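# Swap the cartridge in a sealant gun with two arms

## Task

Remove the spent cartridge from the sealant gun and set it down so it lies still on the table. Then fit the fresh cartridge into the gun, with its front end seated almost fully inside the cup of the front ring and its nozzle sticking out through that ring. The plunger rod is already pulled back and may stay that way. The loaded gun must end up lying on the table itself, not leaning on or resting on any other object. Finally, report that the work is complete.

## Robot and tools

Robot: two Franka FR3 seven-joint arms, left_arm and right_arm, each carrying a Robotiq 2F-140 parallel gripper whose fingers cannot fold. Bases in the scene frame: left_arm near (+0.061, +0.404, +0.014) m, right_arm near (-0.016, -0.456, +0.014) m. A camera stand sits behind the arms. Cameras: cam_high, cam_low, cam_left_wrist, cam_right_wrist (all 672x504).

Frame: scene frame, origin at table height midway between the nominal bases, +z up, +x out over the table, left_arm on the +y side (image left/right does not follow arm names). Gripper fingers point along the gripper's +z and close along its y. end_effector_position is the centre of the closed pads (pads 66 mm long); printed positions can be off by a few centimetres.

execute_actions(actions, cameras): actions is a list of actions; each action is a table of up to 15 rows, each row one 1/30 s step; a short table repeats its last row to step 15. Every row has 20 numbers in [-1, 1]: left dx, dy, dz, rx, ry, rz, left gripper position, force_limit, speed, activate, then the same ten for the right arm. dx..rz are an offset, not a pose: measured along scene axes from that arm's Hand target as it stood when the action began, each row counted from that same start (so repeating an offset moves further). Scale: 1.0 = 0.6 m for dx, dy, dz and 180 degrees for the rotation vector rx, ry, rz, which turns about the Hand target position. All six 0 means no new request for that arm. The controller clips each step to 70 mm and 16 degrees from the measured gripper pose, so one action may fall short; Hand target in the result is the clipped commanded pose from which the next offsets count.

Gripper numbers: position +1 = open 140 mm, about -0.8 pads touch, -1 = close until blocked. force_limit -1..+1 sets squeeze (roughly 14 N to 58 N on a narrow part at slow close); speed -1..+1 sets finger speed (about 30 to 250 mm/s), faster closes grip harder. Both start at +1. activate: always 0, except send 1 once if fault reads 7 or 13 (fingers then cycle and release what they hold). Every call must restate each gripper's intended position, force_limit and speed; a 0 is a real command.

move(target, speed, blend, stop_force, zero, blocking, cameras): target is one 20-number row or a list of up to 15 rows, same layout and scale; each row's pose numbers are offsets from the Hand target at the move's start (not from the previous row). Grippers go in straight lines, not avoiding obstacles or each other, and all paths share at most 10 s. speed is m/s, 0.002 to 2 (default 0.25), one value or one per target. blend in metres rounds corners of a list (0 = stop at each). stop_force, 20 to 40 N, ends an arm's path when push against its travel exceeds it; aim a few cm past contact and go slowly; not reliable while the gripper turns; omit it when backing off a contact. zero (default true) re-zeroes the force reading before the move. blocking=false returns early while the move runs (not with stop_force). Result adds a move: line, e.g. done, off_target, moving, held or fault, plus limits such as paced or held.

wait(seconds 0..3600): let time pass. stop(): brake a running move. zoom_image(camera, region [x0,y0,x1,y1], max 504x504 px): close-up of the latest image. clear_fault(arm): clears a reported torque or force fault. read_manual(section): licence text only. finished_scene(scene): ends the current scene (number 1 or 2); irreversible.

Result lines: end_effector_position (m) and end_effector_quat_wxyz per gripper; Hand target; object_status 0 moving, 1 blocked while opening, 2 blocked while closing (a grip), 3 reached requested position or pads met; position_measured in counts (3 open, ~75 = 100 mm, 139 = 60 mm, 200 = 20 mm, 230 pads met); fault 0 normal, 7 or 13 need activate; Joint positions, Joint torques, External joint torques, Flange force (gripper axes, has error, includes held weight); step readings of position; Wrist depth as 7x7 grid of distances per wrist camera; MOTOR HOT or OVER-TEMPERATURE warnings.

To grip, close with position -1 and confirm object_status 2. To grip harder, raise force_limit and nudge position to -0.98. To loosen, open then close slowly.

Avoid: any contact force of 40 N on an arm or held load (force fault), joint contact torques beyond 35/35/32/30/12/12/12 N m (torque fault, arm stops until clear_fault), joints past range or too fast, fast moves into contact, grippers or arms touching each other, closing a gripper on the other arm. Don't drop parts, let go of moving parts, slam or push hard, squeeze hard on parts still resting on something, or let anything leave the table. Long stretched holds heat motors and can brake an arm for 30 to 60 s. Loose objects may occasionally be nudged by outside disturbances.

Each tool is called after "Emit:" by a JSON object that holds its "method" and its "body", one argument or row to a line.

## Session

Emit:
{"method": "execute_actions", "body": {
  "actions": []
}}

Scene clock: 0.00 s.
left_arm: end_effector_position=(+0.2324, -0.0569, +0.1832) position_measured=3 object_status=3 fault=0 end_effector_quat_wxyz=(+0.133, +0.929, -0.343, -0.034) | right_arm: end_effector_position=(+0.7103, -0.3205, +0.3014) position_measured=3 object_status=3 fault=0 end_effector_quat_wxyz=(+0.191, +0.884, -0.338, +0.258)
Joint positions: left_arm=[-1.059 -0.2 -0.026 -2.486 -0.363 2.387 -1.714] | right_arm=[0.454 0.452 -0.054 -1.427 -0.666 1.911 -0.205]
Joint velocities: within noise
Joint torques (N m): no reading
External joint torques (N m): no reading
Flange force (N): no reading
Wrist depth (mm): cam_left_wrist=[246 254 261 282 306 328 350 / 255 267 285 303 324 - 388 / 264 279 297 - 348 364 394 / 271 131 318 338 362 150 118 / - 122 331 345 374 414 112 / - 321 339 - 415 459 - / - 332 - - 431 - -] | cam_right_wrist=[1419 1456 525 586 - 610 - / 471 484 524 - 538 562 - / - - 466 483 - 561 539 / 428 125 449 - - 141 114 / - 116 431 447 464 - 109 / - - 414 430 445 - - / - - 393 - - - -]
Hand target: left_arm +0.2324, -0.0569, +0.1832; +0.133, +0.929, -0.343, -0.034 | right_arm +0.7103, -0.3205, +0.3014; +0.191, +0.884, -0.338, +0.258
Tool commands: left_gripper/position=+1.0 left_gripper/force_limit=+1.0 left_gripper/speed=+1.0 left_gripper/activate=+0.0 right_gripper/position=+1.0 right_gripper/force_limit=+1.0 right_gripper/speed=+1.0 right_gripper/activate=+0.0

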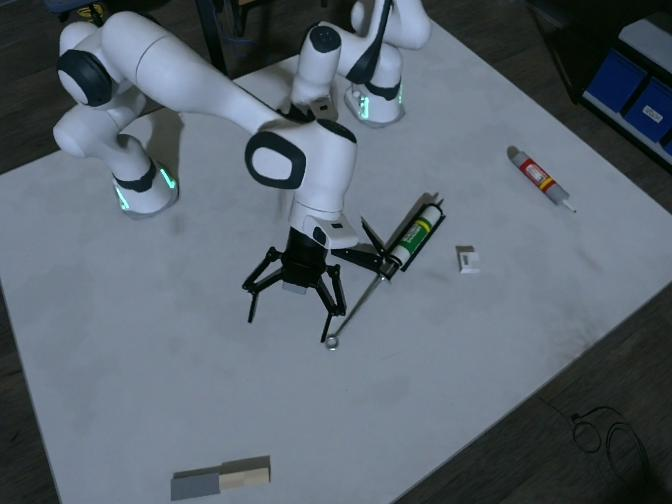

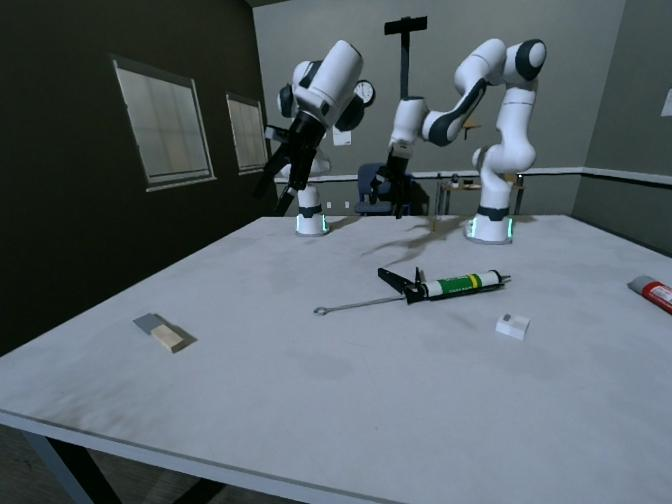

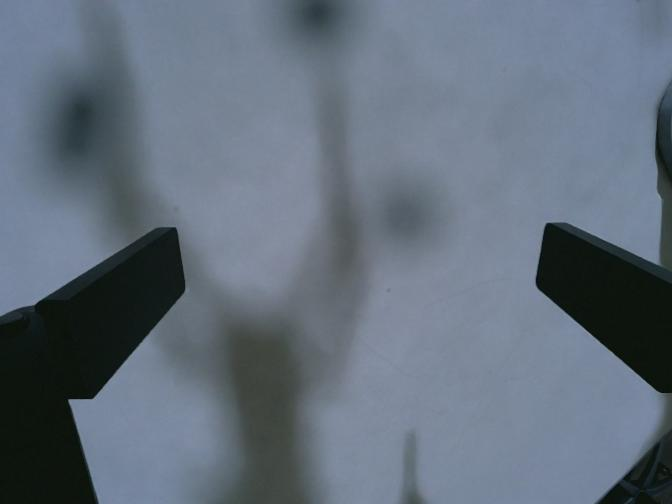

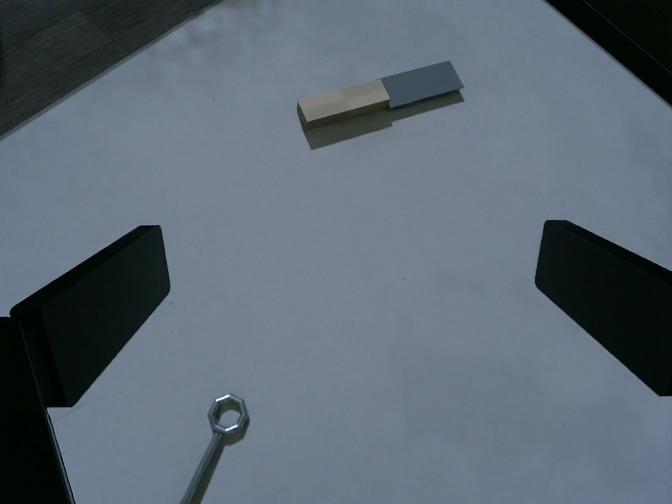

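Emit:
{"method": "zoom_image", "body": {
  "camera": "cam_high",
  "region": [310, 130, 600, 360]
}}

Emit:
{"method": "zoom_image", "body": {
  "camera": "cam_low",
  "region": [300, 240, 540, 350]
}}

Scaled by 1.738 from the camera's image (finer frame: 960x720).

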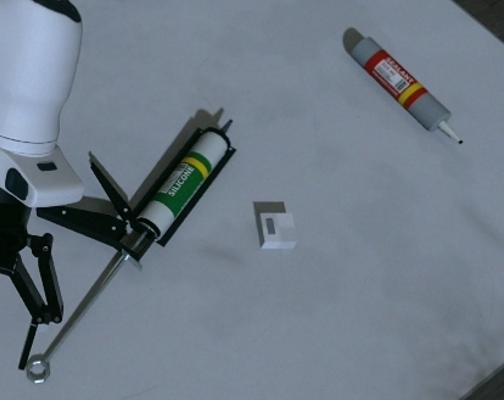

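Scaled by 2.100 from the camera's image (finer frame: 960x720).

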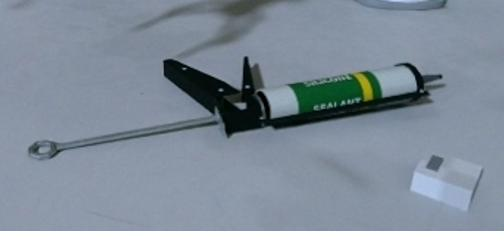

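Emit:
{"method": "move", "body": {
  "target": [0.53,0.145,0.36,0.065,-0.0595,-0.088,1,1,1,0,0,0,0,0,0,0,1,1,1,0],
  "speed": 0.4,
  "cameras": ["all"]
}}

Scene clock: 35.07 s.
left_arm: end_effector_position=(+0.5507, +0.0298, +0.4000) position_measured=3 object_status=3 fault=0 end_effector_quat_wxyz=(+0.001, +0.882, -0.470, +0.002) | right_arm: end_effector_position=(+0.7103, -0.3205, +0.3014) position_measured=3 object_status=3 fault=0 end_effector_quat_wxyz=(+0.191, +0.884, -0.338, +0.258)
Joint positions: left_arm=[-0.813 0.198 0.209 -1.39 -0.041 1.588 -1.218] | right_arm=[0.454 0.452 -0.054 -1.427 -0.666 1.911 -0.205]
Joint velocities: left_arm=[-0.001 -0.002 0.001 0.001 -0.001 -0.002 0.006] | right_arm=[within noise]
Joint torques (N m): left_arm=[0.38 -35.77 1.21 25.56 0.93 2.3 0.18] | right_arm=[-0.31 -49.07 -0.44 25.28 -0.31 2.15 0.12]
External joint torques (N m): left_arm=[0.52 2.06 -0.1 1.37 0.09 -0.36 0.18] | right_arm=[-0.25 -2.22 0.43 0.55 0.04 0.21 0.09]
Flange force (N): left_arm=[14.6 -5.9 -7.6] | right_arm=[-1.1 5.4 -1.5]
Wrist depth (mm): cam_left_wrist=[- 466 - - 462 489 - / - - - 485 - 491 462 / - - 473 489 548 - - / - 131 531 - - 140 112 / - 114 - - - - 112 / - 664 - - - - - / - 616 - - 668 640 -] | cam_right_wrist=[1437 1475 529 - 619 679 1740 / 1410 - - - 506 585 622 / - - 476 - - 542 - / 427 124 456 472 491 143 114 / - 124 - 439 476 - 109 / - 390 408 416 - - - / - 374 - - - - -]
Hand target: left_arm +0.5504, +0.0301, +0.3992; +0.000, +0.881, -0.473, +0.000 | right_arm +0.7103, -0.3205, +0.3014; +0.191, +0.884, -0.338, +0.258
Off the commanded pose: left_arm 0.001 m, 0 deg | right_arm 0.000 m, 0 deg.
move: done

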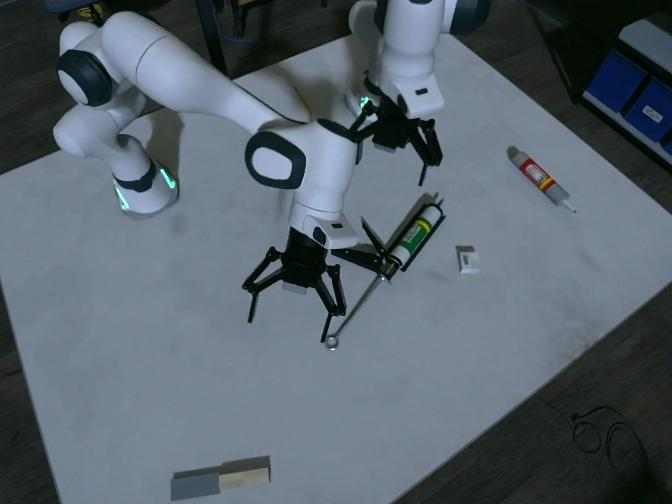

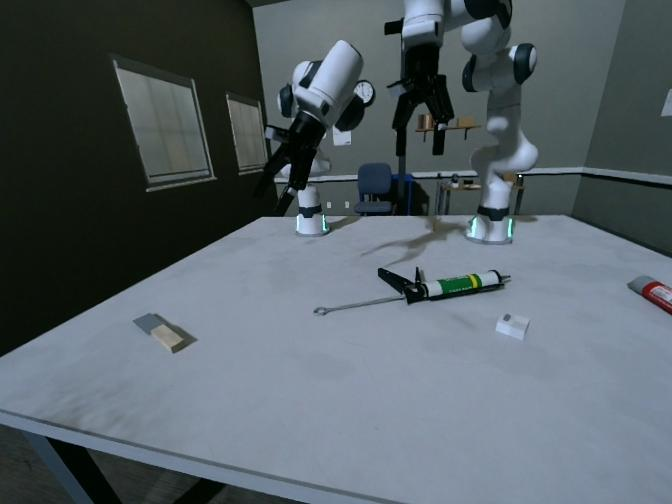

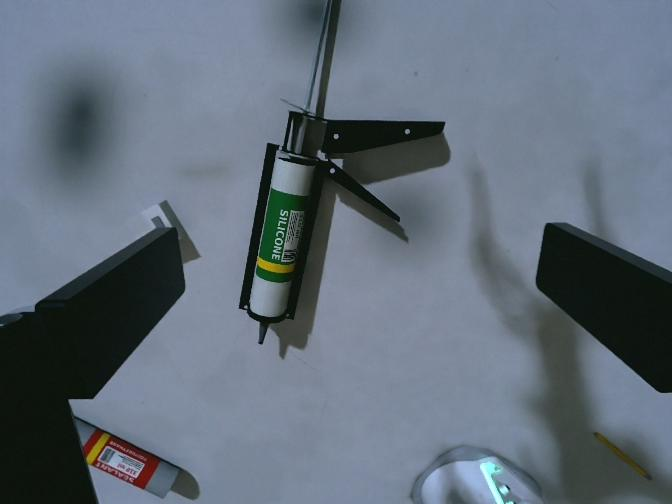

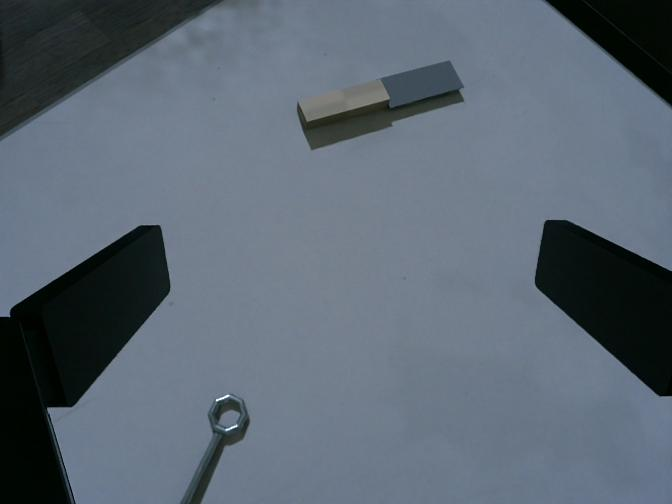

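Emit:
{"method": "zoom_image", "body": {
  "camera": "cam_left_wrist",
  "region": [190, 80, 470, 360]
}}

Scaled by 1.800 from the camera's image (finer frame: 960x720).

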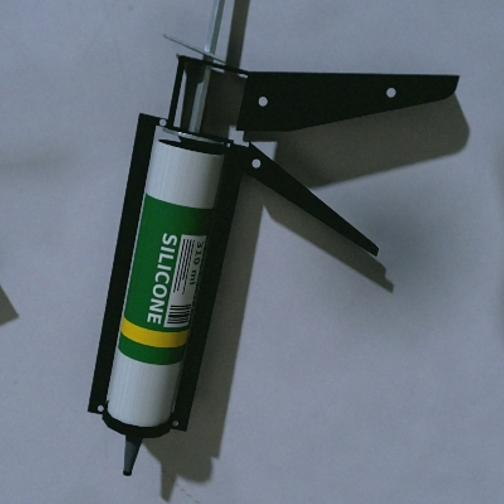

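Emit:
{"method": "move", "body": {
  "target": [0.04,0.14,-0.332,0,0,-0.073,1,1,1,0,0,0,0,0,0,0,1,1,1,0],
  "speed": 0.3,
  "cameras": ["cam_left_wrist","cam_low"]
}}

Emit:
{"method": "zoom_image", "body": {
  "camera": "cam_left_wrist",
  "region": [150, 20, 520, 500]
}}

Emit:
{"method": "zoom_image", "body": {
  "camera": "cam_low",
  "region": [300, 240, 540, 350]
}}

Scene clock: 63.40 s.
left_arm: end_effector_position=(+0.5746, +0.1157, +0.1992) position_measured=3 object_status=3 fault=0 end_effector_quat_wxyz=(-0.003, +0.822, -0.569, -0.002) | right_arm: end_effector_position=(+0.7103, -0.3205, +0.3014) position_measured=3 object_status=3 fault=0 end_effector_quat_wxyz=(+0.191, +0.884, -0.338, +0.258)
Joint positions: left_arm=[-0.708 0.16 0.224 -1.959 -0.035 2.112 -0.847] | right_arm=[0.454 0.452 -0.054 -1.427 -0.666 1.911 -0.205]
Joint velocities: left_arm=[-0.001 0 0.001 0 0 -0.001 0.005] | right_arm=[within noise]
Joint torques (N m): left_arm=[0.6 -35.32 0.75 24.42 0.34 2.77 0.17] | right_arm=[-0.23 -49.02 -0.43 25.28 -0.32 2.17 0.13]
External joint torques (N m): left_arm=[0.48 1.16 -0.68 0.28 -0.36 0.12 0.17] | right_arm=[0.11 -2.29 0.66 0.58 0.04 0.25 0.1]
Flange force (N): left_arm=[3.6 -3.5 1.3] | right_arm=[-1.5 5.4 -1.8]
Wrist depth (mm): cam_left_wrist=[295 289 299 270 262 291 287 / 311 309 323 276 302 308 305 / 330 - 324 283 324 332 321 / 348 123 - 302 - 150 113 / - 114 380 321 391 371 112 / - 406 407 331 409 403 397 / - - 449 445 407 - -] | cam_right_wrist=[1419 1437 - - - 626 - / 469 - - - 538 579 604 / - - - - - - 541 / - 124 - - 473 - 114 / - 116 - - 455 479 104 / - 385 400 418 - 448 457 / - - - - 430 431 -]
Hand target: left_arm +0.5744, +0.1141, +0.2000; +0.000, +0.821, -0.571, +0.000 | right_arm +0.7103, -0.3205, +0.3014; +0.191, +0.884, -0.338, +0.258
Off the commanded pose: left_arm 0.002 m, 0 deg | right_arm 0.000 m, 0 deg.
move: done
Images, in order (width x height): cam_low 672x504, cam_left_wrist 672x504.

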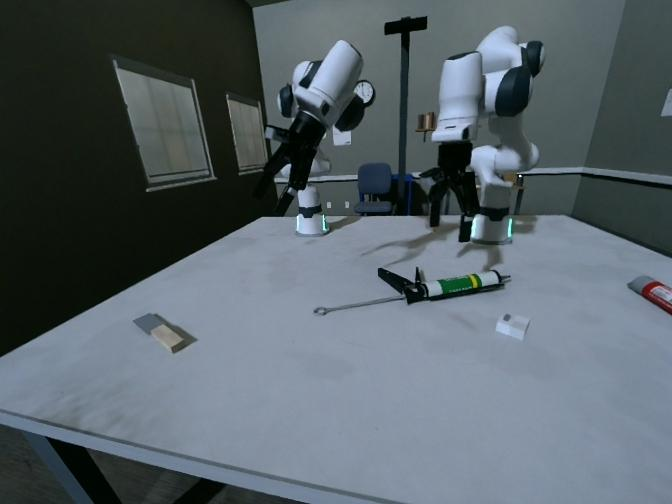

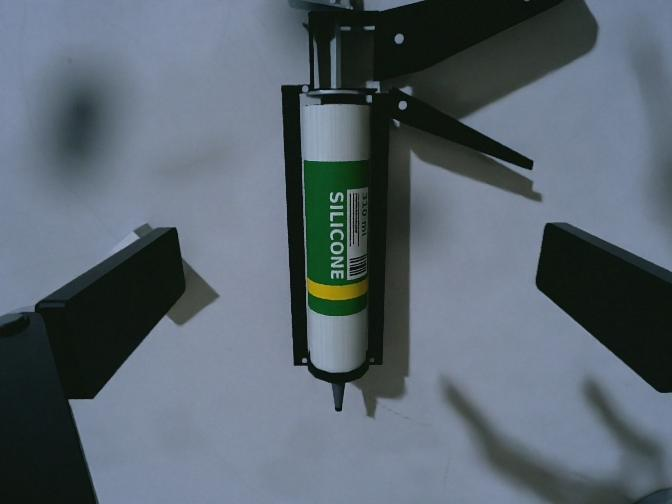

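Scaled by 1.050 from the camera's image (finer frame: 960x720).

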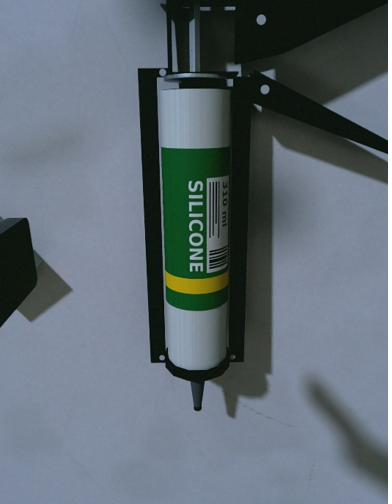

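Scaled by 2.100 from the camera's image (finer frame: 960x720).

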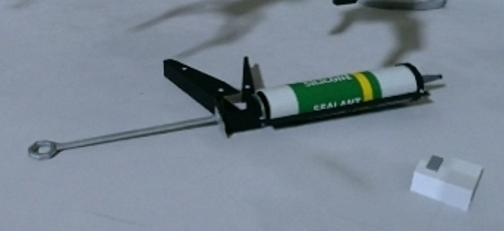

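Emit:
{"method": "move", "body": {
  "target": [-0.0192,0.0932,-0.22,0,0,0.0045,0,1,0,0,0,0,0,0,0,0,1,1,1,0],
  "speed": 0.2,
  "cameras": ["cam_left_wrist","cam_low"]
}}

Emit:
{"method": "zoom_image", "body": {
  "camera": "cam_low",
  "region": [400, 210, 540, 320]
}}

Scene clock: 85.03 s.
left_arm: end_effector_position=(+0.5627, +0.1712, +0.0681) position_measured=129 object_status=3 fault=0 end_effector_quat_wxyz=(-0.002, +0.826, -0.564, -0.001) | right_arm: end_effector_position=(+0.7103, -0.3205, +0.3014) position_measured=3 object_status=3 fault=0 end_effector_quat_wxyz=(+0.191, +0.884, -0.338, +0.258)
Joint positions: left_arm=[-0.636 0.26 0.221 -2.203 -0.083 2.454 -0.75] | right_arm=[0.454 0.452 -0.054 -1.427 -0.666 1.911 -0.205]
Joint velocities: left_arm=[-0.001 0 0.001 0 -0.001 0.002 0.007] | right_arm=[within noise]
Joint torques (N m): left_arm=[0.64 -34.69 1.44 21.44 0.17 2.76 0.1] | right_arm=[-0.29 -49.02 -0.39 25.25 -0.31 2.17 0.15]
External joint torques (N m): left_arm=[0.74 1.6 -0.51 0.68 -0.33 0.12 0.1] | right_arm=[0.06 -2.28 0.7 0.57 0.05 0.25 0.11]
Flange force (N): left_arm=[4.4 -5.5 3.9] | right_arm=[-1.5 5.4 -1.8]
Wrist depth (mm): cam_left_wrist=[177 177 172 134 152 176 156 / 188 187 185 140 163 188 183 / 199 199 173 147 171 201 197 / 199 211 135 157 159 208 211 / - 90 112 166 179 83 90 / - 69 66 178 201 - 71 / - - - 260 263 - -] | cam_right_wrist=[1401 1428 - - 582 - - / 1326 - - 486 532 561 602 / - 460 - 503 528 550 564 / 423 125 437 488 473 141 120 / - 124 411 - 461 - 109 / - - - 425 - - - / - - - - 422 435 -]
Hand target: left_arm +0.5629, +0.1700, +0.0680; +0.000, +0.825, -0.565, +0.000 | right_arm +0.7103, -0.3205, +0.3014; +0.191, +0.884, -0.338, +0.258
Off the commanded pose: left_arm 0.001 m, 0 deg | right_arm 0.000 m, 0 deg.
move: done
Images, in order (width x height): cam_low 672x504, cam_left_wrist 672x504.

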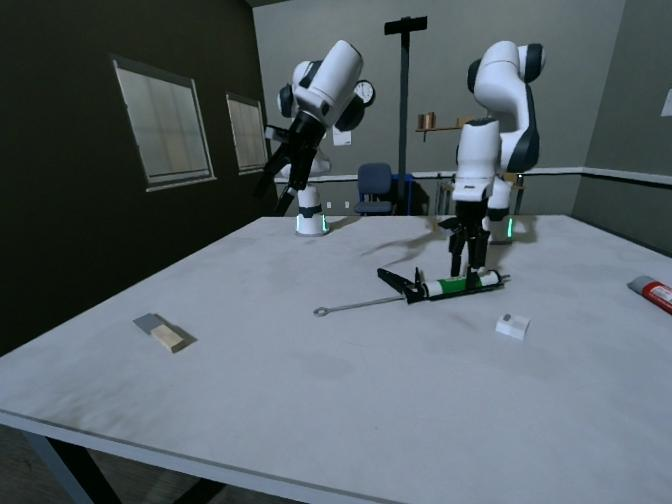

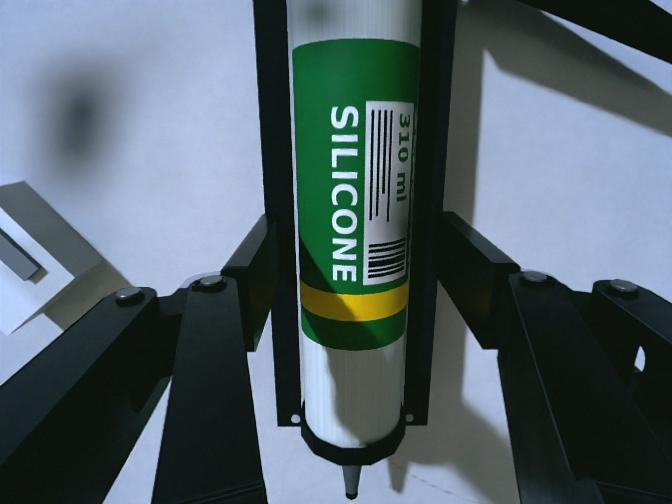

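Scaled by 3.600 from the camera's image (finer frame: 960x720).

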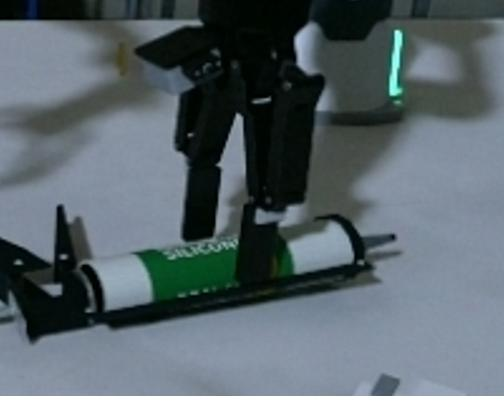

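Emit:
{"method": "move", "body": {
  "target": [0,0,-0.025,0,0,0,0,1,0,0,0,0,0,0,0,0,1,1,1,0],
  "speed": 0.03,
  "stop_force": 20,
  "cameras": ["cam_left_wrist","cam_low"]
}}

Emit:
{"method": "zoom_image", "body": {
  "camera": "cam_low",
  "region": [400, 210, 540, 320]
}}

Scene clock: 92.43 s.
left_arm: end_effector_position=(+0.5653, +0.1712, +0.0565) position_measured=129 object_status=3 fault=0 end_effector_quat_wxyz=(-0.002, +0.826, -0.563, +0.002) | right_arm: end_effector_position=(+0.7103, -0.3205, +0.3014) position_measured=3 object_status=3 fault=0 end_effector_quat_wxyz=(+0.191, +0.884, -0.338, +0.258)
Joint positions: left_arm=[-0.626 0.285 0.212 -2.205 -0.093 2.487 -0.743] | right_arm=[0.454 0.452 -0.054 -1.427 -0.666 1.911 -0.205]
Joint torques (N m): left_arm=[-0.36 -32.75 0.89 20.16 0.24 2.82 0.26] | right_arm=[-0.33 -48.98 -0.43 25.34 -0.32 2.16 0.14]
External joint torques (N m): left_arm=[-0.36 4.16 -1.26 -0.35 -0.25 0.14 0.26] | right_arm=[-0.05 -2.15 0.61 0.61 0.04 0.23 0.1]
Flange force (N): left_arm=[6.7 -5.8 9.6] | right_arm=[-1.1 4.8 -1.7]
Wrist depth (mm): cam_left_wrist=[167 167 165 124 135 166 147 / 178 177 175 131 152 175 174 / 189 188 185 139 162 186 185 / 195 200 135 147 152 195 197 / - 90 112 160 179 83 91 / - 69 66 172 200 - 71 / - - - 180 251 - -] | cam_right_wrist=[1437 1485 532 560 580 - - / 1326 - 501 - 538 - 597 / - - - 494 - - - / - 125 - - - 141 114 / - 124 - 492 460 477 109 / - 398 398 416 428 459 - / 376 386 394 409 - - -]
Hand target: left_arm +0.5629, +0.1700, +0.0530; +0.000, +0.825, -0.565, +0.000 | right_arm +0.7103, -0.3205, +0.3014; +0.191, +0.884, -0.338, +0.258
Off the commanded pose: left_arm 0.004 m, 0 deg | right_arm 0.000 m, 0 deg.
move: off_target (left_arm)
Images, in order (width x height): cam_low 672x504, cam_left_wrist 672x504.

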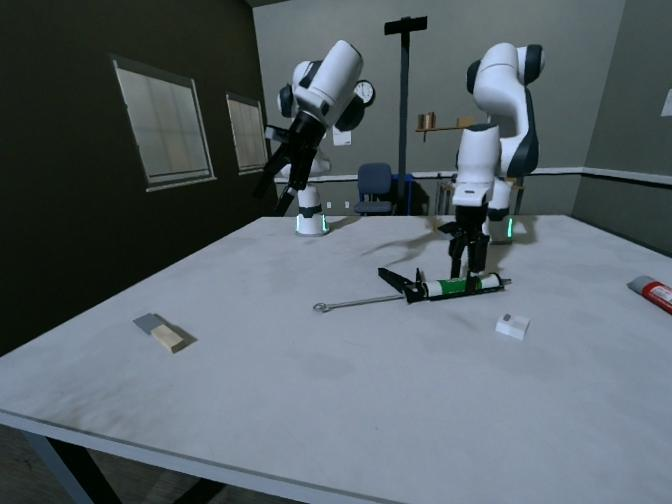

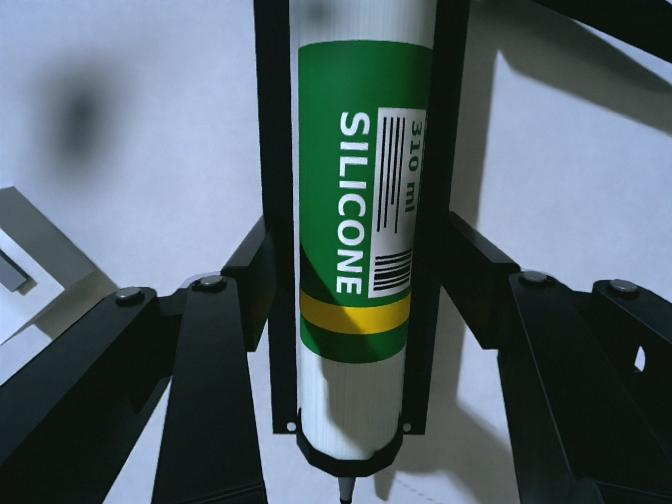

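Scaled by 3.600 from the camera's image (finer frame: 960x720).

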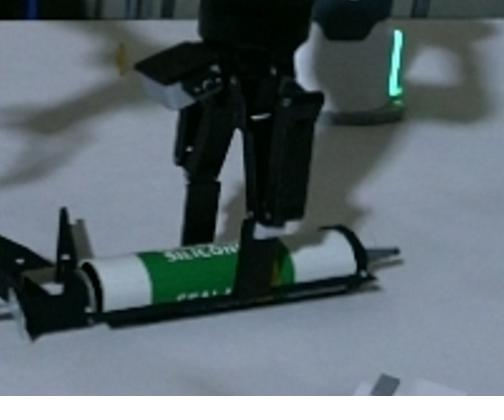

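Emit:
{"method": "move", "body": {
  "target": [
    [0,0,0.0125,0,0,0,0,1,0,0,0,0,0,0,0,0,1,1,1,0],
    [0,0,0.0125,0,0,0,-1,-1,-1,0,0,0,0,0,0,0,1,1,1,0]
  ],
  "speed": 0.1,
  "cameras": ["cam_left_wrist"]
}}

Scene clock: 100.20 s.
left_arm: end_effector_position=(+0.5637, +0.1707, +0.0600) position_measured=157 object_status=0 fault=0 end_effector_quat_wxyz=(+0.000, +0.826, -0.563, +0.001) | right_arm: end_effector_position=(+0.7103, -0.3205, +0.3014) position_measured=3 object_status=3 fault=0 end_effector_quat_wxyz=(+0.191, +0.884, -0.338, +0.258)
Joint positions: left_arm=[-0.627 0.277 0.212 -2.205 -0.093 2.476 -0.743] | right_arm=[0.454 0.452 -0.054 -1.427 -0.666 1.911 -0.205]
Joint torques (N m): left_arm=[-0.44 -35.31 1.86 21 0.54 2.28 0.01] | right_arm=[-0.24 -48.97 -0.41 25.28 -0.31 2.16 0.15]
External joint torques (N m): left_arm=[-0.36 1.26 -0.15 0.51 0.04 -0.36 0.01] | right_arm=[-0.1 -2.17 0.53 0.56 0.04 0.23 0.11]
Flange force (N): left_arm=[4.2 -3.3 1.6] | right_arm=[-1.2 5.1 -1.6]
Wrist depth (mm): cam_left_wrist=[171 - 166 127 147 169 153 / 181 180 178 134 156 179 178 / 192 191 189 143 163 190 195 / 198 203 198 151 152 201 202 / - 86 85 163 165 83 84 / - 71 - 175 199 - 70 / - - - 185 252 - 67] | cam_right_wrist=[1410 1485 - 564 - - - / 1295 471 - 527 518 - - / 441 439 466 - - - 550 / - 125 - - 499 152 126 / - 116 431 439 456 - 109 / - 404 416 432 444 - 457 / - 396 392 - - - -]
Hand target: left_arm +0.5629, +0.1700, +0.0605; +0.000, +0.825, -0.565, +0.000 | right_arm +0.7103, -0.3205, +0.3014; +0.191, +0.884, -0.338, +0.258
Off the commanded pose: left_arm 0.001 m, 0 deg | right_arm 0.000 m, 0 deg.
move: done

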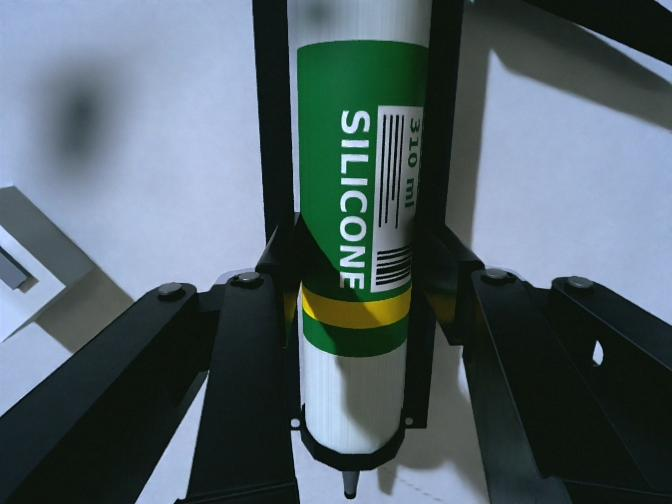

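Emit:
{"method": "move", "body": {
  "target": [0.0061,-0.0155,0,0,0,0,-1,-1,-1,0,0,0,0,0,0,0,1,1,1,0],
  "speed": 0.04,
  "cameras": ["cam_left_wrist","cam_low"]
}}

Emit:
{"method": "zoom_image", "body": {
  "camera": "cam_low",
  "region": [380, 210, 540, 320]
}}

Scene clock: 106.10 s.
left_arm: end_effector_position=(+0.5678, +0.1626, +0.0611) position_measured=157 object_status=2 fault=0 end_effector_quat_wxyz=(-0.001, +0.824, -0.567, +0.002) | right_arm: end_effector_position=(+0.7103, -0.3205, +0.3014) position_measured=3 object_status=3 fault=0 end_effector_quat_wxyz=(+0.191, +0.884, -0.338, +0.258)
Joint positions: left_arm=[-0.634 0.291 0.21 -2.18 -0.093 2.466 -0.747] | right_arm=[0.454 0.452 -0.054 -1.427 -0.666 1.911 -0.205]
Joint velocities: left_arm=[0 -0.001 0 0.004 -0.001 -0.005 -0.004] | right_arm=[within noise]
Joint torques (N m): left_arm=[-1.21 -35.09 1.3 22.54 0.37 2.41 -0.18] | right_arm=[-0.23 -49 -0.43 25.27 -0.31 2.15 0.1]
External joint torques (N m): left_arm=[-1.31 2.19 -0.98 1.85 -0.12 -0.25 -0.18] | right_arm=[-0.21 -2.1 0.42 0.47 0.04 0.2 0.07]
Flange force (N): left_arm=[10.6 -6.8 3.4] | right_arm=[-1.2 5.3 -1.4]
Wrist depth (mm): cam_left_wrist=[173 172 169 128 146 168 145 / 181 181 159 134 155 180 179 / 195 193 190 143 165 190 192 / 200 208 199 152 155 200 203 / - 86 85 163 166 89 84 / - 71 - 175 195 - 73 / - - - 184 - - 67] | cam_right_wrist=[1375 1446 530 539 - - 1675 / - - - 529 534 560 600 / - 458 475 485 525 538 - / - 143 - - 478 151 114 / - 116 - - 466 474 109 / - - 410 429 438 458 456 / - 371 398 407 426 - -]
Hand target: left_arm +0.5665, +0.1607, +0.0605; +0.000, +0.825, -0.565, +0.000 | right_arm +0.7103, -0.3205, +0.3014; +0.191, +0.884, -0.338, +0.258
Off the commanded pose: left_arm 0.002 m, 0 deg | right_arm 0.000 m, 0 deg.
move: done
Images, in order (width x height): cam_low 672x504, cam_left_wrist 672x504.

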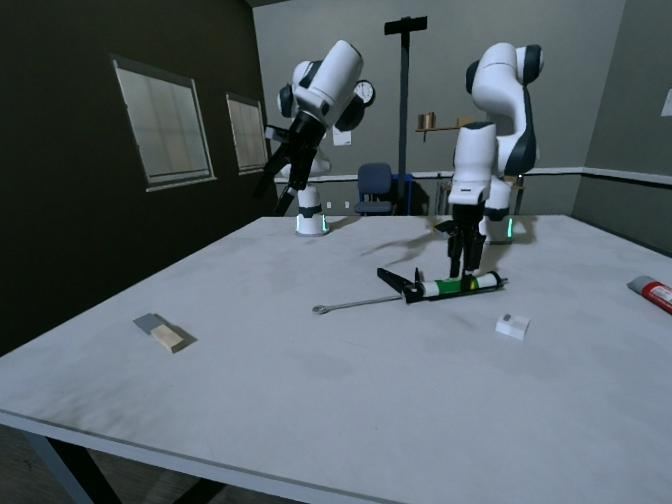

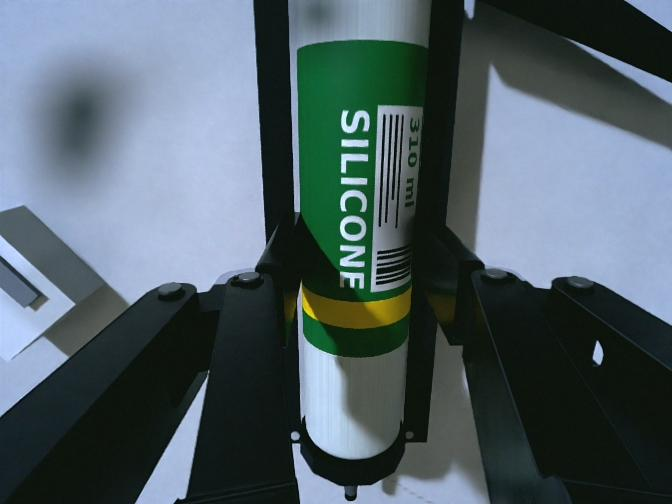

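Scaled by 3.150 from the camera's image (finer frame: 960x720).

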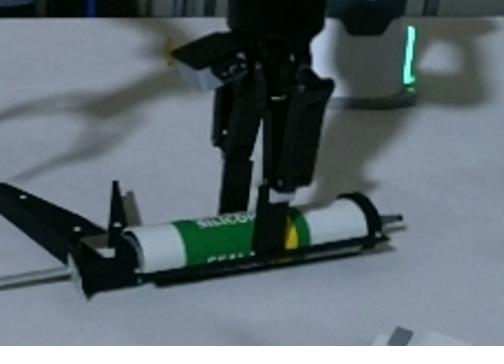

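Emit:
{"method": "move", "body": {
  "target": [
    [0.0,0.0,0.015,-0.0311,-0.012,0,-1,-1,-1,0,0,0,0,0,0,0,1,1,1,0],
    [0.003,-0.008,0.04,-0.0623,-0.0239,0,-1,-1,-1,0,0,0,0,0,0,0,1,1,1,0]
  ],
  "speed": 0.05,
  "cameras": ["cam_left_wrist","cam_low"]
}}

Emit:
{"method": "zoom_image", "body": {
  "camera": "cam_low",
  "region": [380, 210, 540, 320]
}}

Scene clock: 124.43 s.
left_arm: end_effector_position=(+0.5675, +0.1573, +0.0830) position_measured=157 object_status=2 fault=0 end_effector_quat_wxyz=(+0.058, +0.822, -0.561, +0.084) | right_arm: end_effector_position=(+0.7103, -0.3205, +0.3014) position_measured=3 object_status=3 fault=0 end_effector_quat_wxyz=(+0.191, +0.884, -0.338, +0.258)
Joint positions: left_arm=[-0.481 0.178 0.089 -2.319 -0.326 2.617 -0.513] | right_arm=[0.454 0.452 -0.054 -1.427 -0.666 1.911 -0.205]
Joint velocities: left_arm=[0 0 0.001 -0.002 0 -0.001 0.008] | right_arm=[within noise]
Joint torques (N m): left_arm=[0.29 -33.26 0.07 21.02 0.26 3.02 0.17] | right_arm=[-0.28 -48.99 -0.4 25.27 -0.31 2.18 0.14]
External joint torques (N m): left_arm=[0.18 0.72 -0.73 0.73 -0.35 0.2 0.17] | right_arm=[-0.11 -2.11 0.56 0.51 0.05 0.24 0.1]
Flange force (N): left_arm=[1.9 -3.1 3.4] | right_arm=[-1.3 5.2 -1.5]
Wrist depth (mm): cam_left_wrist=[209 209 207 128 178 182 207 / 214 214 215 135 189 212 211 / 219 220 219 143 194 218 - / 222 224 222 151 155 222 219 / - 86 85 162 165 78 84 / - 71 - 174 202 - 70 / - - - 183 205 - 67] | cam_right_wrist=[1383 520 - - 579 638 - / 477 488 - - 545 - - / 451 455 - - - - 580 / 419 144 453 - 486 - 126 / - 117 433 443 485 469 109 / - - - 426 441 - - / - - 381 405 - - -]
Hand target: left_arm +0.5683, +0.1559, +0.0845; +0.059, +0.820, -0.562, +0.086 | right_arm +0.7103, -0.3205, +0.3014; +0.191, +0.884, -0.338, +0.258
Off the commanded pose: left_arm 0.002 m, 0 deg | right_arm 0.000 m, 0 deg.
move: done
Images, in order (width x height): cam_low 672x504, cam_left_wrist 672x504.

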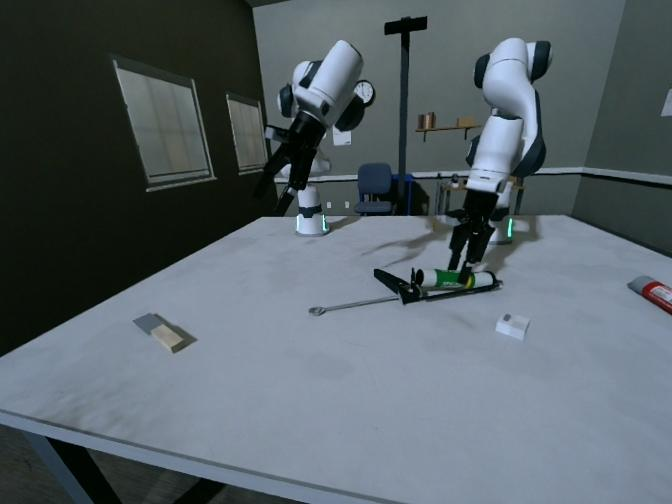

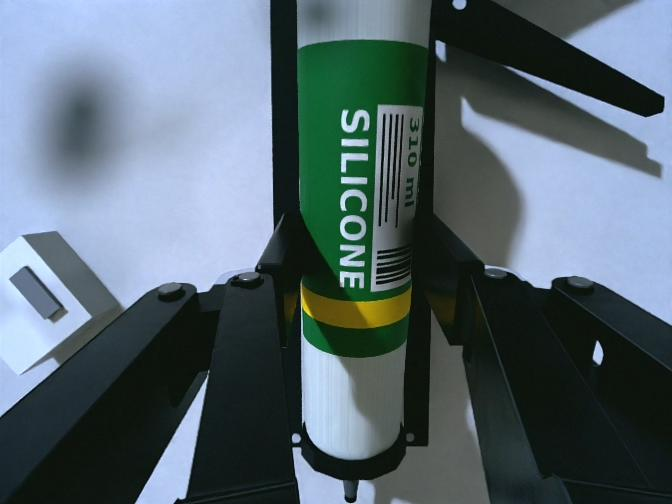

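Scaled by 3.150 from the camera's image (finer frame: 960x720).

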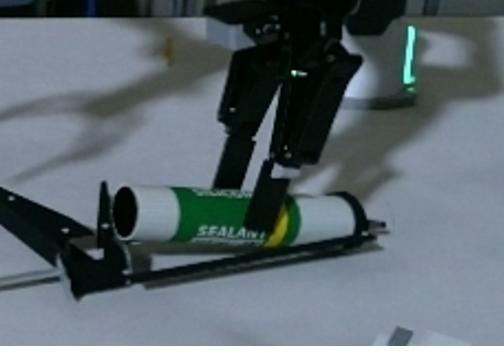

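Emit:
{"method": "move", "body": {
  "target": [
    [0.0176,-0.0457,0.0115,0,0,0,-1,-1,-1,0,0,0,0,0,0,0,1,1,1,0],
    [0.0352,-0.0913,0.036,0,0,0,-1,-1,-1,0,0,0,0,0,0,0,1,1,1,0]
  ],
  "speed": 0.06,
  "blend": 0.005,
  "cameras": ["cam_left_wrist","cam_low"]
}}

Emit:
{"method": "zoom_image", "body": {
  "camera": "cam_low",
  "region": [360, 210, 540, 320]
}}

Scene clock: 134.33 s.
left_arm: end_effector_position=(+0.5892, +0.1004, +0.1064) position_measured=157 object_status=2 fault=0 end_effector_quat_wxyz=(+0.060, +0.819, -0.563, +0.088) | right_arm: end_effector_position=(+0.7103, -0.3205, +0.3014) position_measured=3 object_status=3 fault=0 end_effector_quat_wxyz=(+0.191, +0.884, -0.338, +0.258)
Joint positions: left_arm=[-0.556 0.236 0.099 -2.167 -0.293 2.544 -0.617] | right_arm=[0.454 0.452 -0.054 -1.427 -0.666 1.911 -0.205]
Joint velocities: left_arm=[-0.001 0.001 0 0 0 -0.002 -0.005] | right_arm=[within noise]
Joint torques (N m): left_arm=[-0.44 -35.34 1.34 23.16 1.12 2.61 -0.21] | right_arm=[-0.26 -48.97 -0.53 25.27 -0.29 2.18 0.11]
External joint torques (N m): left_arm=[-0.29 1.55 0.48 1.67 0.48 -0.25 -0.21] | right_arm=[-0.11 -2.49 0.4 0.73 0.06 0.27 0.07]
Flange force (N): left_arm=[7.8 -6.6 2.4] | right_arm=[-1.0 5.5 -1.8]
Wrist depth (mm): cam_left_wrist=[232 232 231 127 199 199 226 / 234 237 237 134 201 237 235 / 242 243 242 142 209 238 239 / 250 249 245 151 155 245 246 / 254 86 85 162 165 83 76 / - 71 - 177 226 - 73 / - - - 229 - - 67] | cam_right_wrist=[1392 1465 550 - 579 - 1768 / 1295 493 - - 533 576 560 / 438 456 - - - - 538 / 424 131 - 471 - 142 115 / - 115 - 445 462 - 109 / - - 409 431 444 - 463 / - 363 - 409 - 434 -]
Hand target: left_arm +0.5895, +0.1012, +0.1061; +0.059, +0.820, -0.562, +0.086 | right_arm +0.7103, -0.3205, +0.3014; +0.191, +0.884, -0.338, +0.258
Off the commanded pose: left_arm 0.001 m, 0 deg | right_arm 0.000 m, 0 deg.
move: done
Images, in order (width x height): cam_low 672x504, cam_left_wrist 672x504.

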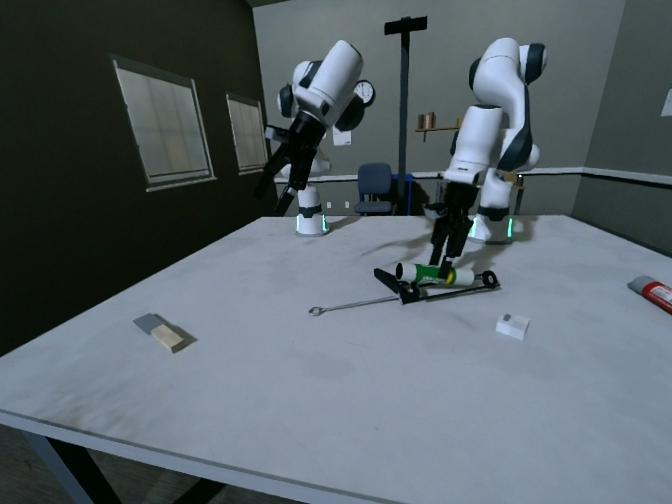

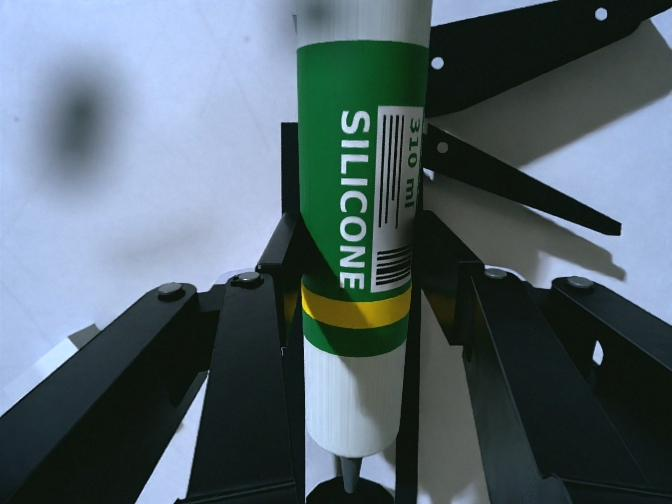

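Scaled by 2.800 from the camera's image (finer frame: 960x720).

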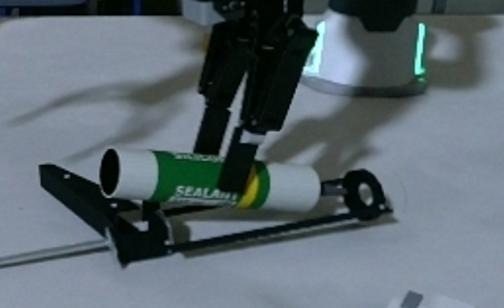

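Emit:
{"method": "move", "body": {
  "target": [
    [0.02,-0.05,0.2,0,0,0,-1,-1,-1,0,0,0,0,0,0,0,1,1,1,0],
    [0.35,-0.17,0.2,0.0623,0.0239,0,-1,-1,-1,0,0,0,0,0,0,0,1,1,1,0],
    [0.35,-0.17,-0.065,0.0623,0.0239,0,-1,-1,-1,0,0,0,0,0,0,0,1,1,1,0]
  ],
  "speed": 0.2,
  "blend": 0.02,
  "cameras": ["cam_left_wrist","cam_low","cam_high"]
}}

Emit:
{"method": "zoom_image", "body": {
  "camera": "cam_low",
  "region": [300, 200, 540, 350]
}}

Scene clock: 152.73 s.
left_arm: end_effector_position=(+0.7967, +0.0005, +0.0648) position_measured=157 object_status=2 fault=0 end_effector_quat_wxyz=(-0.006, +0.822, -0.567, +0.051) | right_arm: end_effector_position=(+0.7103, -0.3205, +0.3014) position_measured=3 object_status=3 fault=0 end_effector_quat_wxyz=(+0.191, +0.884, -0.338, +0.258)
Joint positions: left_arm=[-0.525 1.263 0.145 -0.503 -0.142 1.865 -0.837] | right_arm=[0.454 0.452 -0.054 -1.427 -0.666 1.911 -0.205]
Joint velocities: left_arm=[0 -0.001 -0.002 -0.001 0.001 0.005 -0.001] | right_arm=[within noise]
Joint torques (N m): left_arm=[0.52 -58.37 2.39 26.14 0.88 3 -0.15] | right_arm=[-0.23 -49.06 -0.45 25.26 -0.33 2.19 0.13]
External joint torques (N m): left_arm=[0.6 1.9 -0.43 1.39 0.09 0.13 -0.15] | right_arm=[-0.04 -2.31 0.52 0.56 0.03 0.26 0.09]
Flange force (N): left_arm=[0.0 0.0 0.0] | right_arm=[-1.4 5.6 -1.7]
Wrist depth (mm): cam_left_wrist=[189 186 183 128 174 174 170 / 198 195 191 135 180 181 177 / 208 203 200 143 189 191 185 / 220 220 206 151 150 197 195 / - 86 85 162 164 78 76 / - 71 - 174 223 - 70 / - - - 241 - - 67] | cam_right_wrist=[1326 1456 534 535 585 617 1558 / 476 476 - - 541 - - / 465 460 476 - 519 549 - / - 144 449 485 - 143 113 / - 124 418 - 460 - 109 / - 398 408 435 437 - 458 / - - - 394 423 430 -]
Hand target: left_arm +0.7995, -0.0008, +0.0671; +0.000, +0.825, -0.565, +0.000 | right_arm +0.7103, -0.3205, +0.3014; +0.191, +0.884, -0.338, +0.258
Off the commanded pose: left_arm 0.004 m, 6 deg | right_arm 0.000 m, 0 deg.
elbow stopped short (left arm): the move would have taken joint 4 (elbow) straighter than the controller allows.
move: off_target (left_arm)
Images, in order (width x height): cam_high 672x504, cam_low 672x504, cam_left_wrist 672x504.

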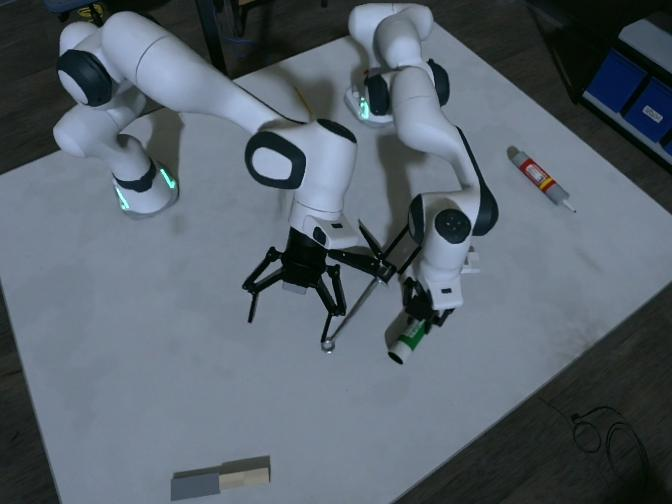

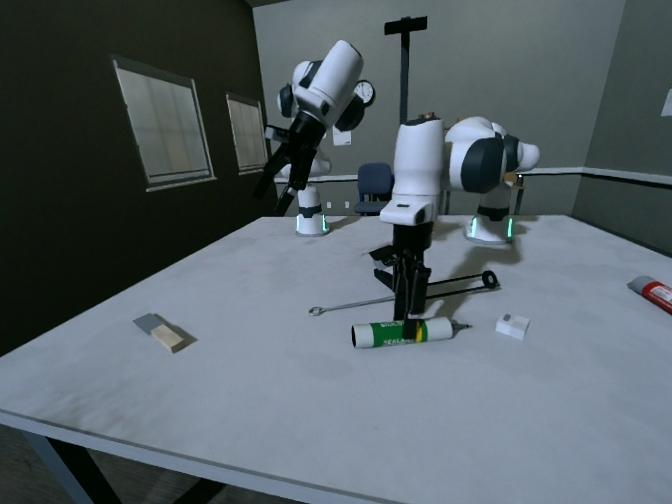

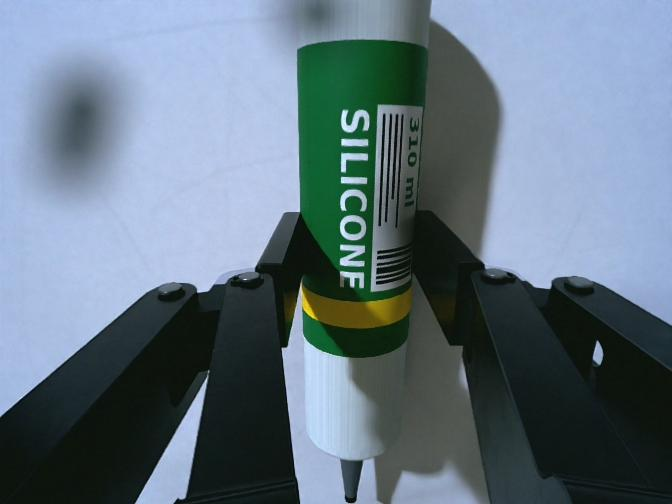

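Scaled by 2.100 from the camera's image (finer frame: 960x720).

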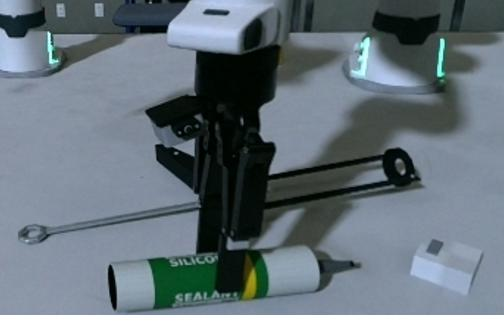

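Emit:
{"method": "move", "body": {
  "target": [
    [-0.06,0.02,0.0,0,0,0,-1,-1,-1,0,0,0,0,0,0,0,1,1,1,0],
    [-0.06,0.02,-0.02,0,0,0,-1,-1,-1,0,0,0,0,0,0,0,1,1,1,0]
  ],
  "speed": 0.05,
  "stop_force": 20,
  "cameras": ["cam_left_wrist","cam_low"]
}}

Emit:
{"method": "zoom_image", "body": {
  "camera": "cam_low",
  "region": [300, 200, 540, 350]
}}

stop_force needs force readings from the last 0.2 s for each arm that does not count as still, and left_arm is near a pose where its force cannot be read; nothing of the call was run
Scene clock: 158.50 s.
left_arm: end_effector_position=(+0.7969, +0.0004, +0.0649) position_measured=157 object_status=2 fault=0 end_effector_quat_wxyz=(-0.006, +0.822, -0.566, +0.052) | right_arm: end_effector_position=(+0.7103, -0.3205, +0.3014) position_measured=3 object_status=3 fault=0 end_effector_quat_wxyz=(+0.191, +0.884, -0.338, +0.258)
Joint positions: left_arm=[-0.525 1.263 0.145 -0.503 -0.142 1.866 -0.838] | right_arm=[0.454 0.452 -0.054 -1.427 -0.666 1.911 -0.205]
Joint torques (N m): left_arm=[0.6 -58.43 2.4 26.16 0.87 3.09 -0.16] | right_arm=[-0.34 -49 -0.49 25.24 -0.31 2.18 0.17]
External joint torques (N m): left_arm=[0.85 2.06 -0.37 1.27 0.09 0.19 -0.16] | right_arm=[-0.23 -2.34 0.42 0.59 0.04 0.25 0.13]
Flange force (N): left_arm=[0.0 0.0 0.0] | right_arm=[-1.2 5.7 -1.5]
Hand target: left_arm +0.7995, -0.0008, +0.0671; +0.000, +0.825, -0.565, +0.000 | right_arm +0.7103, -0.3205, +0.3014; +0.191, +0.884, -0.338, +0.258
Tool commands: left_gripper/position=-1.0 left_gripper/force_limit=-1.0 left_gripper/speed=-1.0 left_gripper/activate=+0.0 right_gripper/position=+1.0 right_gripper/force_limit=+1.0 right_gripper/speed=+1.0 right_gripper/activate=+0.0
Off the commanded pose: left_arm 0.004 m, 6 deg | right_arm 0.000 m, 0 deg.

Scaled by 2.100 from the camera's image (finer frame: 960x720).
This view is cut from an older image: the scene may have changed since it was taken.

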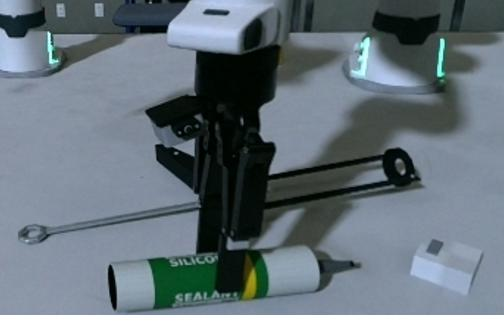

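Emit:
{"method": "move", "body": {
  "target": [-0.06,0.02,0.005,0,0,0,-1,-1,-1,0,0,0,0,0,0,0,1,1,1,0],
  "speed": 0.1
}}

Emit:
{"method": "move", "body": {
  "target": [0,0,-0.04,0,0,0,-1,-1,-1,0,0,0,0,0,0,0,1,1,1,0],
  "speed": 0.03,
  "stop_force": 20,
  "cameras": ["cam_left_wrist","cam_low"]
}}

Emit:
{"method": "zoom_image", "body": {
  "camera": "cam_low",
  "region": [300, 200, 540, 350]
}}

Scene clock: 163.10 s.
left_arm: end_effector_position=(+0.7628, +0.0109, +0.0679) position_measured=157 object_status=2 fault=0 end_effector_quat_wxyz=(+0.001, +0.824, -0.567, -0.001) | right_arm: end_effector_position=(+0.7103, -0.3205, +0.3014) position_measured=3 object_status=3 fault=0 end_effector_quat_wxyz=(+0.191, +0.884, -0.338, +0.258)
Joint positions: left_arm=[-0.539 1.202 0.147 -0.58 -0.142 1.774 -0.842] | right_arm=[0.454 0.452 -0.054 -1.427 -0.666 1.911 -0.205]
Joint torques (N m): left_arm=[-0.52 -58.75 3.52 25.02 0.89 2.56 -0.21] | right_arm=[-0.27 -48.98 -0.41 25.28 -0.29 2.16 0.12]
External joint torques (N m): left_arm=[-0.59 1.01 0.46 0.49 0.11 -0.07 -0.21] | right_arm=[-0.25 -2.2 0.44 0.58 0.06 0.22 0.09]
Flange force (N): left_arm=[0.0 0.0 0.0] | right_arm=[-1.0 5.2 -1.5]
Wrist depth (mm): cam_left_wrist=[176 176 176 128 173 174 173 / 186 186 187 134 182 185 183 / 197 197 197 143 195 196 191 / 214 211 205 151 155 207 207 / 223 86 85 162 165 78 84 / - 71 - 175 234 - 70 / - - - 258 - - 67] | cam_right_wrist=[1419 1475 534 534 570 - 1662 / 1392 - 497 551 573 580 - / - 463 494 511 - 537 - / - 125 - 459 491 151 114 / - 115 - 445 468 - 109 / - 398 - - 438 - 453 / - - 401 - - 420 448]
Hand target: left_arm +0.7635, +0.0112, +0.0701; +0.000, +0.825, -0.565, +0.000 | right_arm +0.7103, -0.3205, +0.3014; +0.191, +0.884, -0.338, +0.258
Off the commanded pose: left_arm 0.002 m, 0 deg | right_arm 0.000 m, 0 deg.
move: done

stop_force needs force readings from the last 0.2 s for each arm that does not count as still, and left_arm is near a pose where its force cannot be read; nothing of the call was run

Scaled by 2.100 from the camera's image (finer frame: 960x720).
This view is cut from an older image: the scene may have changed since it was taken.

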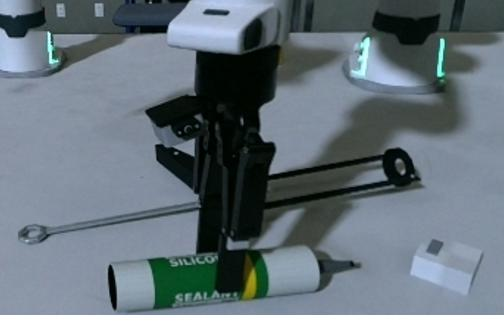

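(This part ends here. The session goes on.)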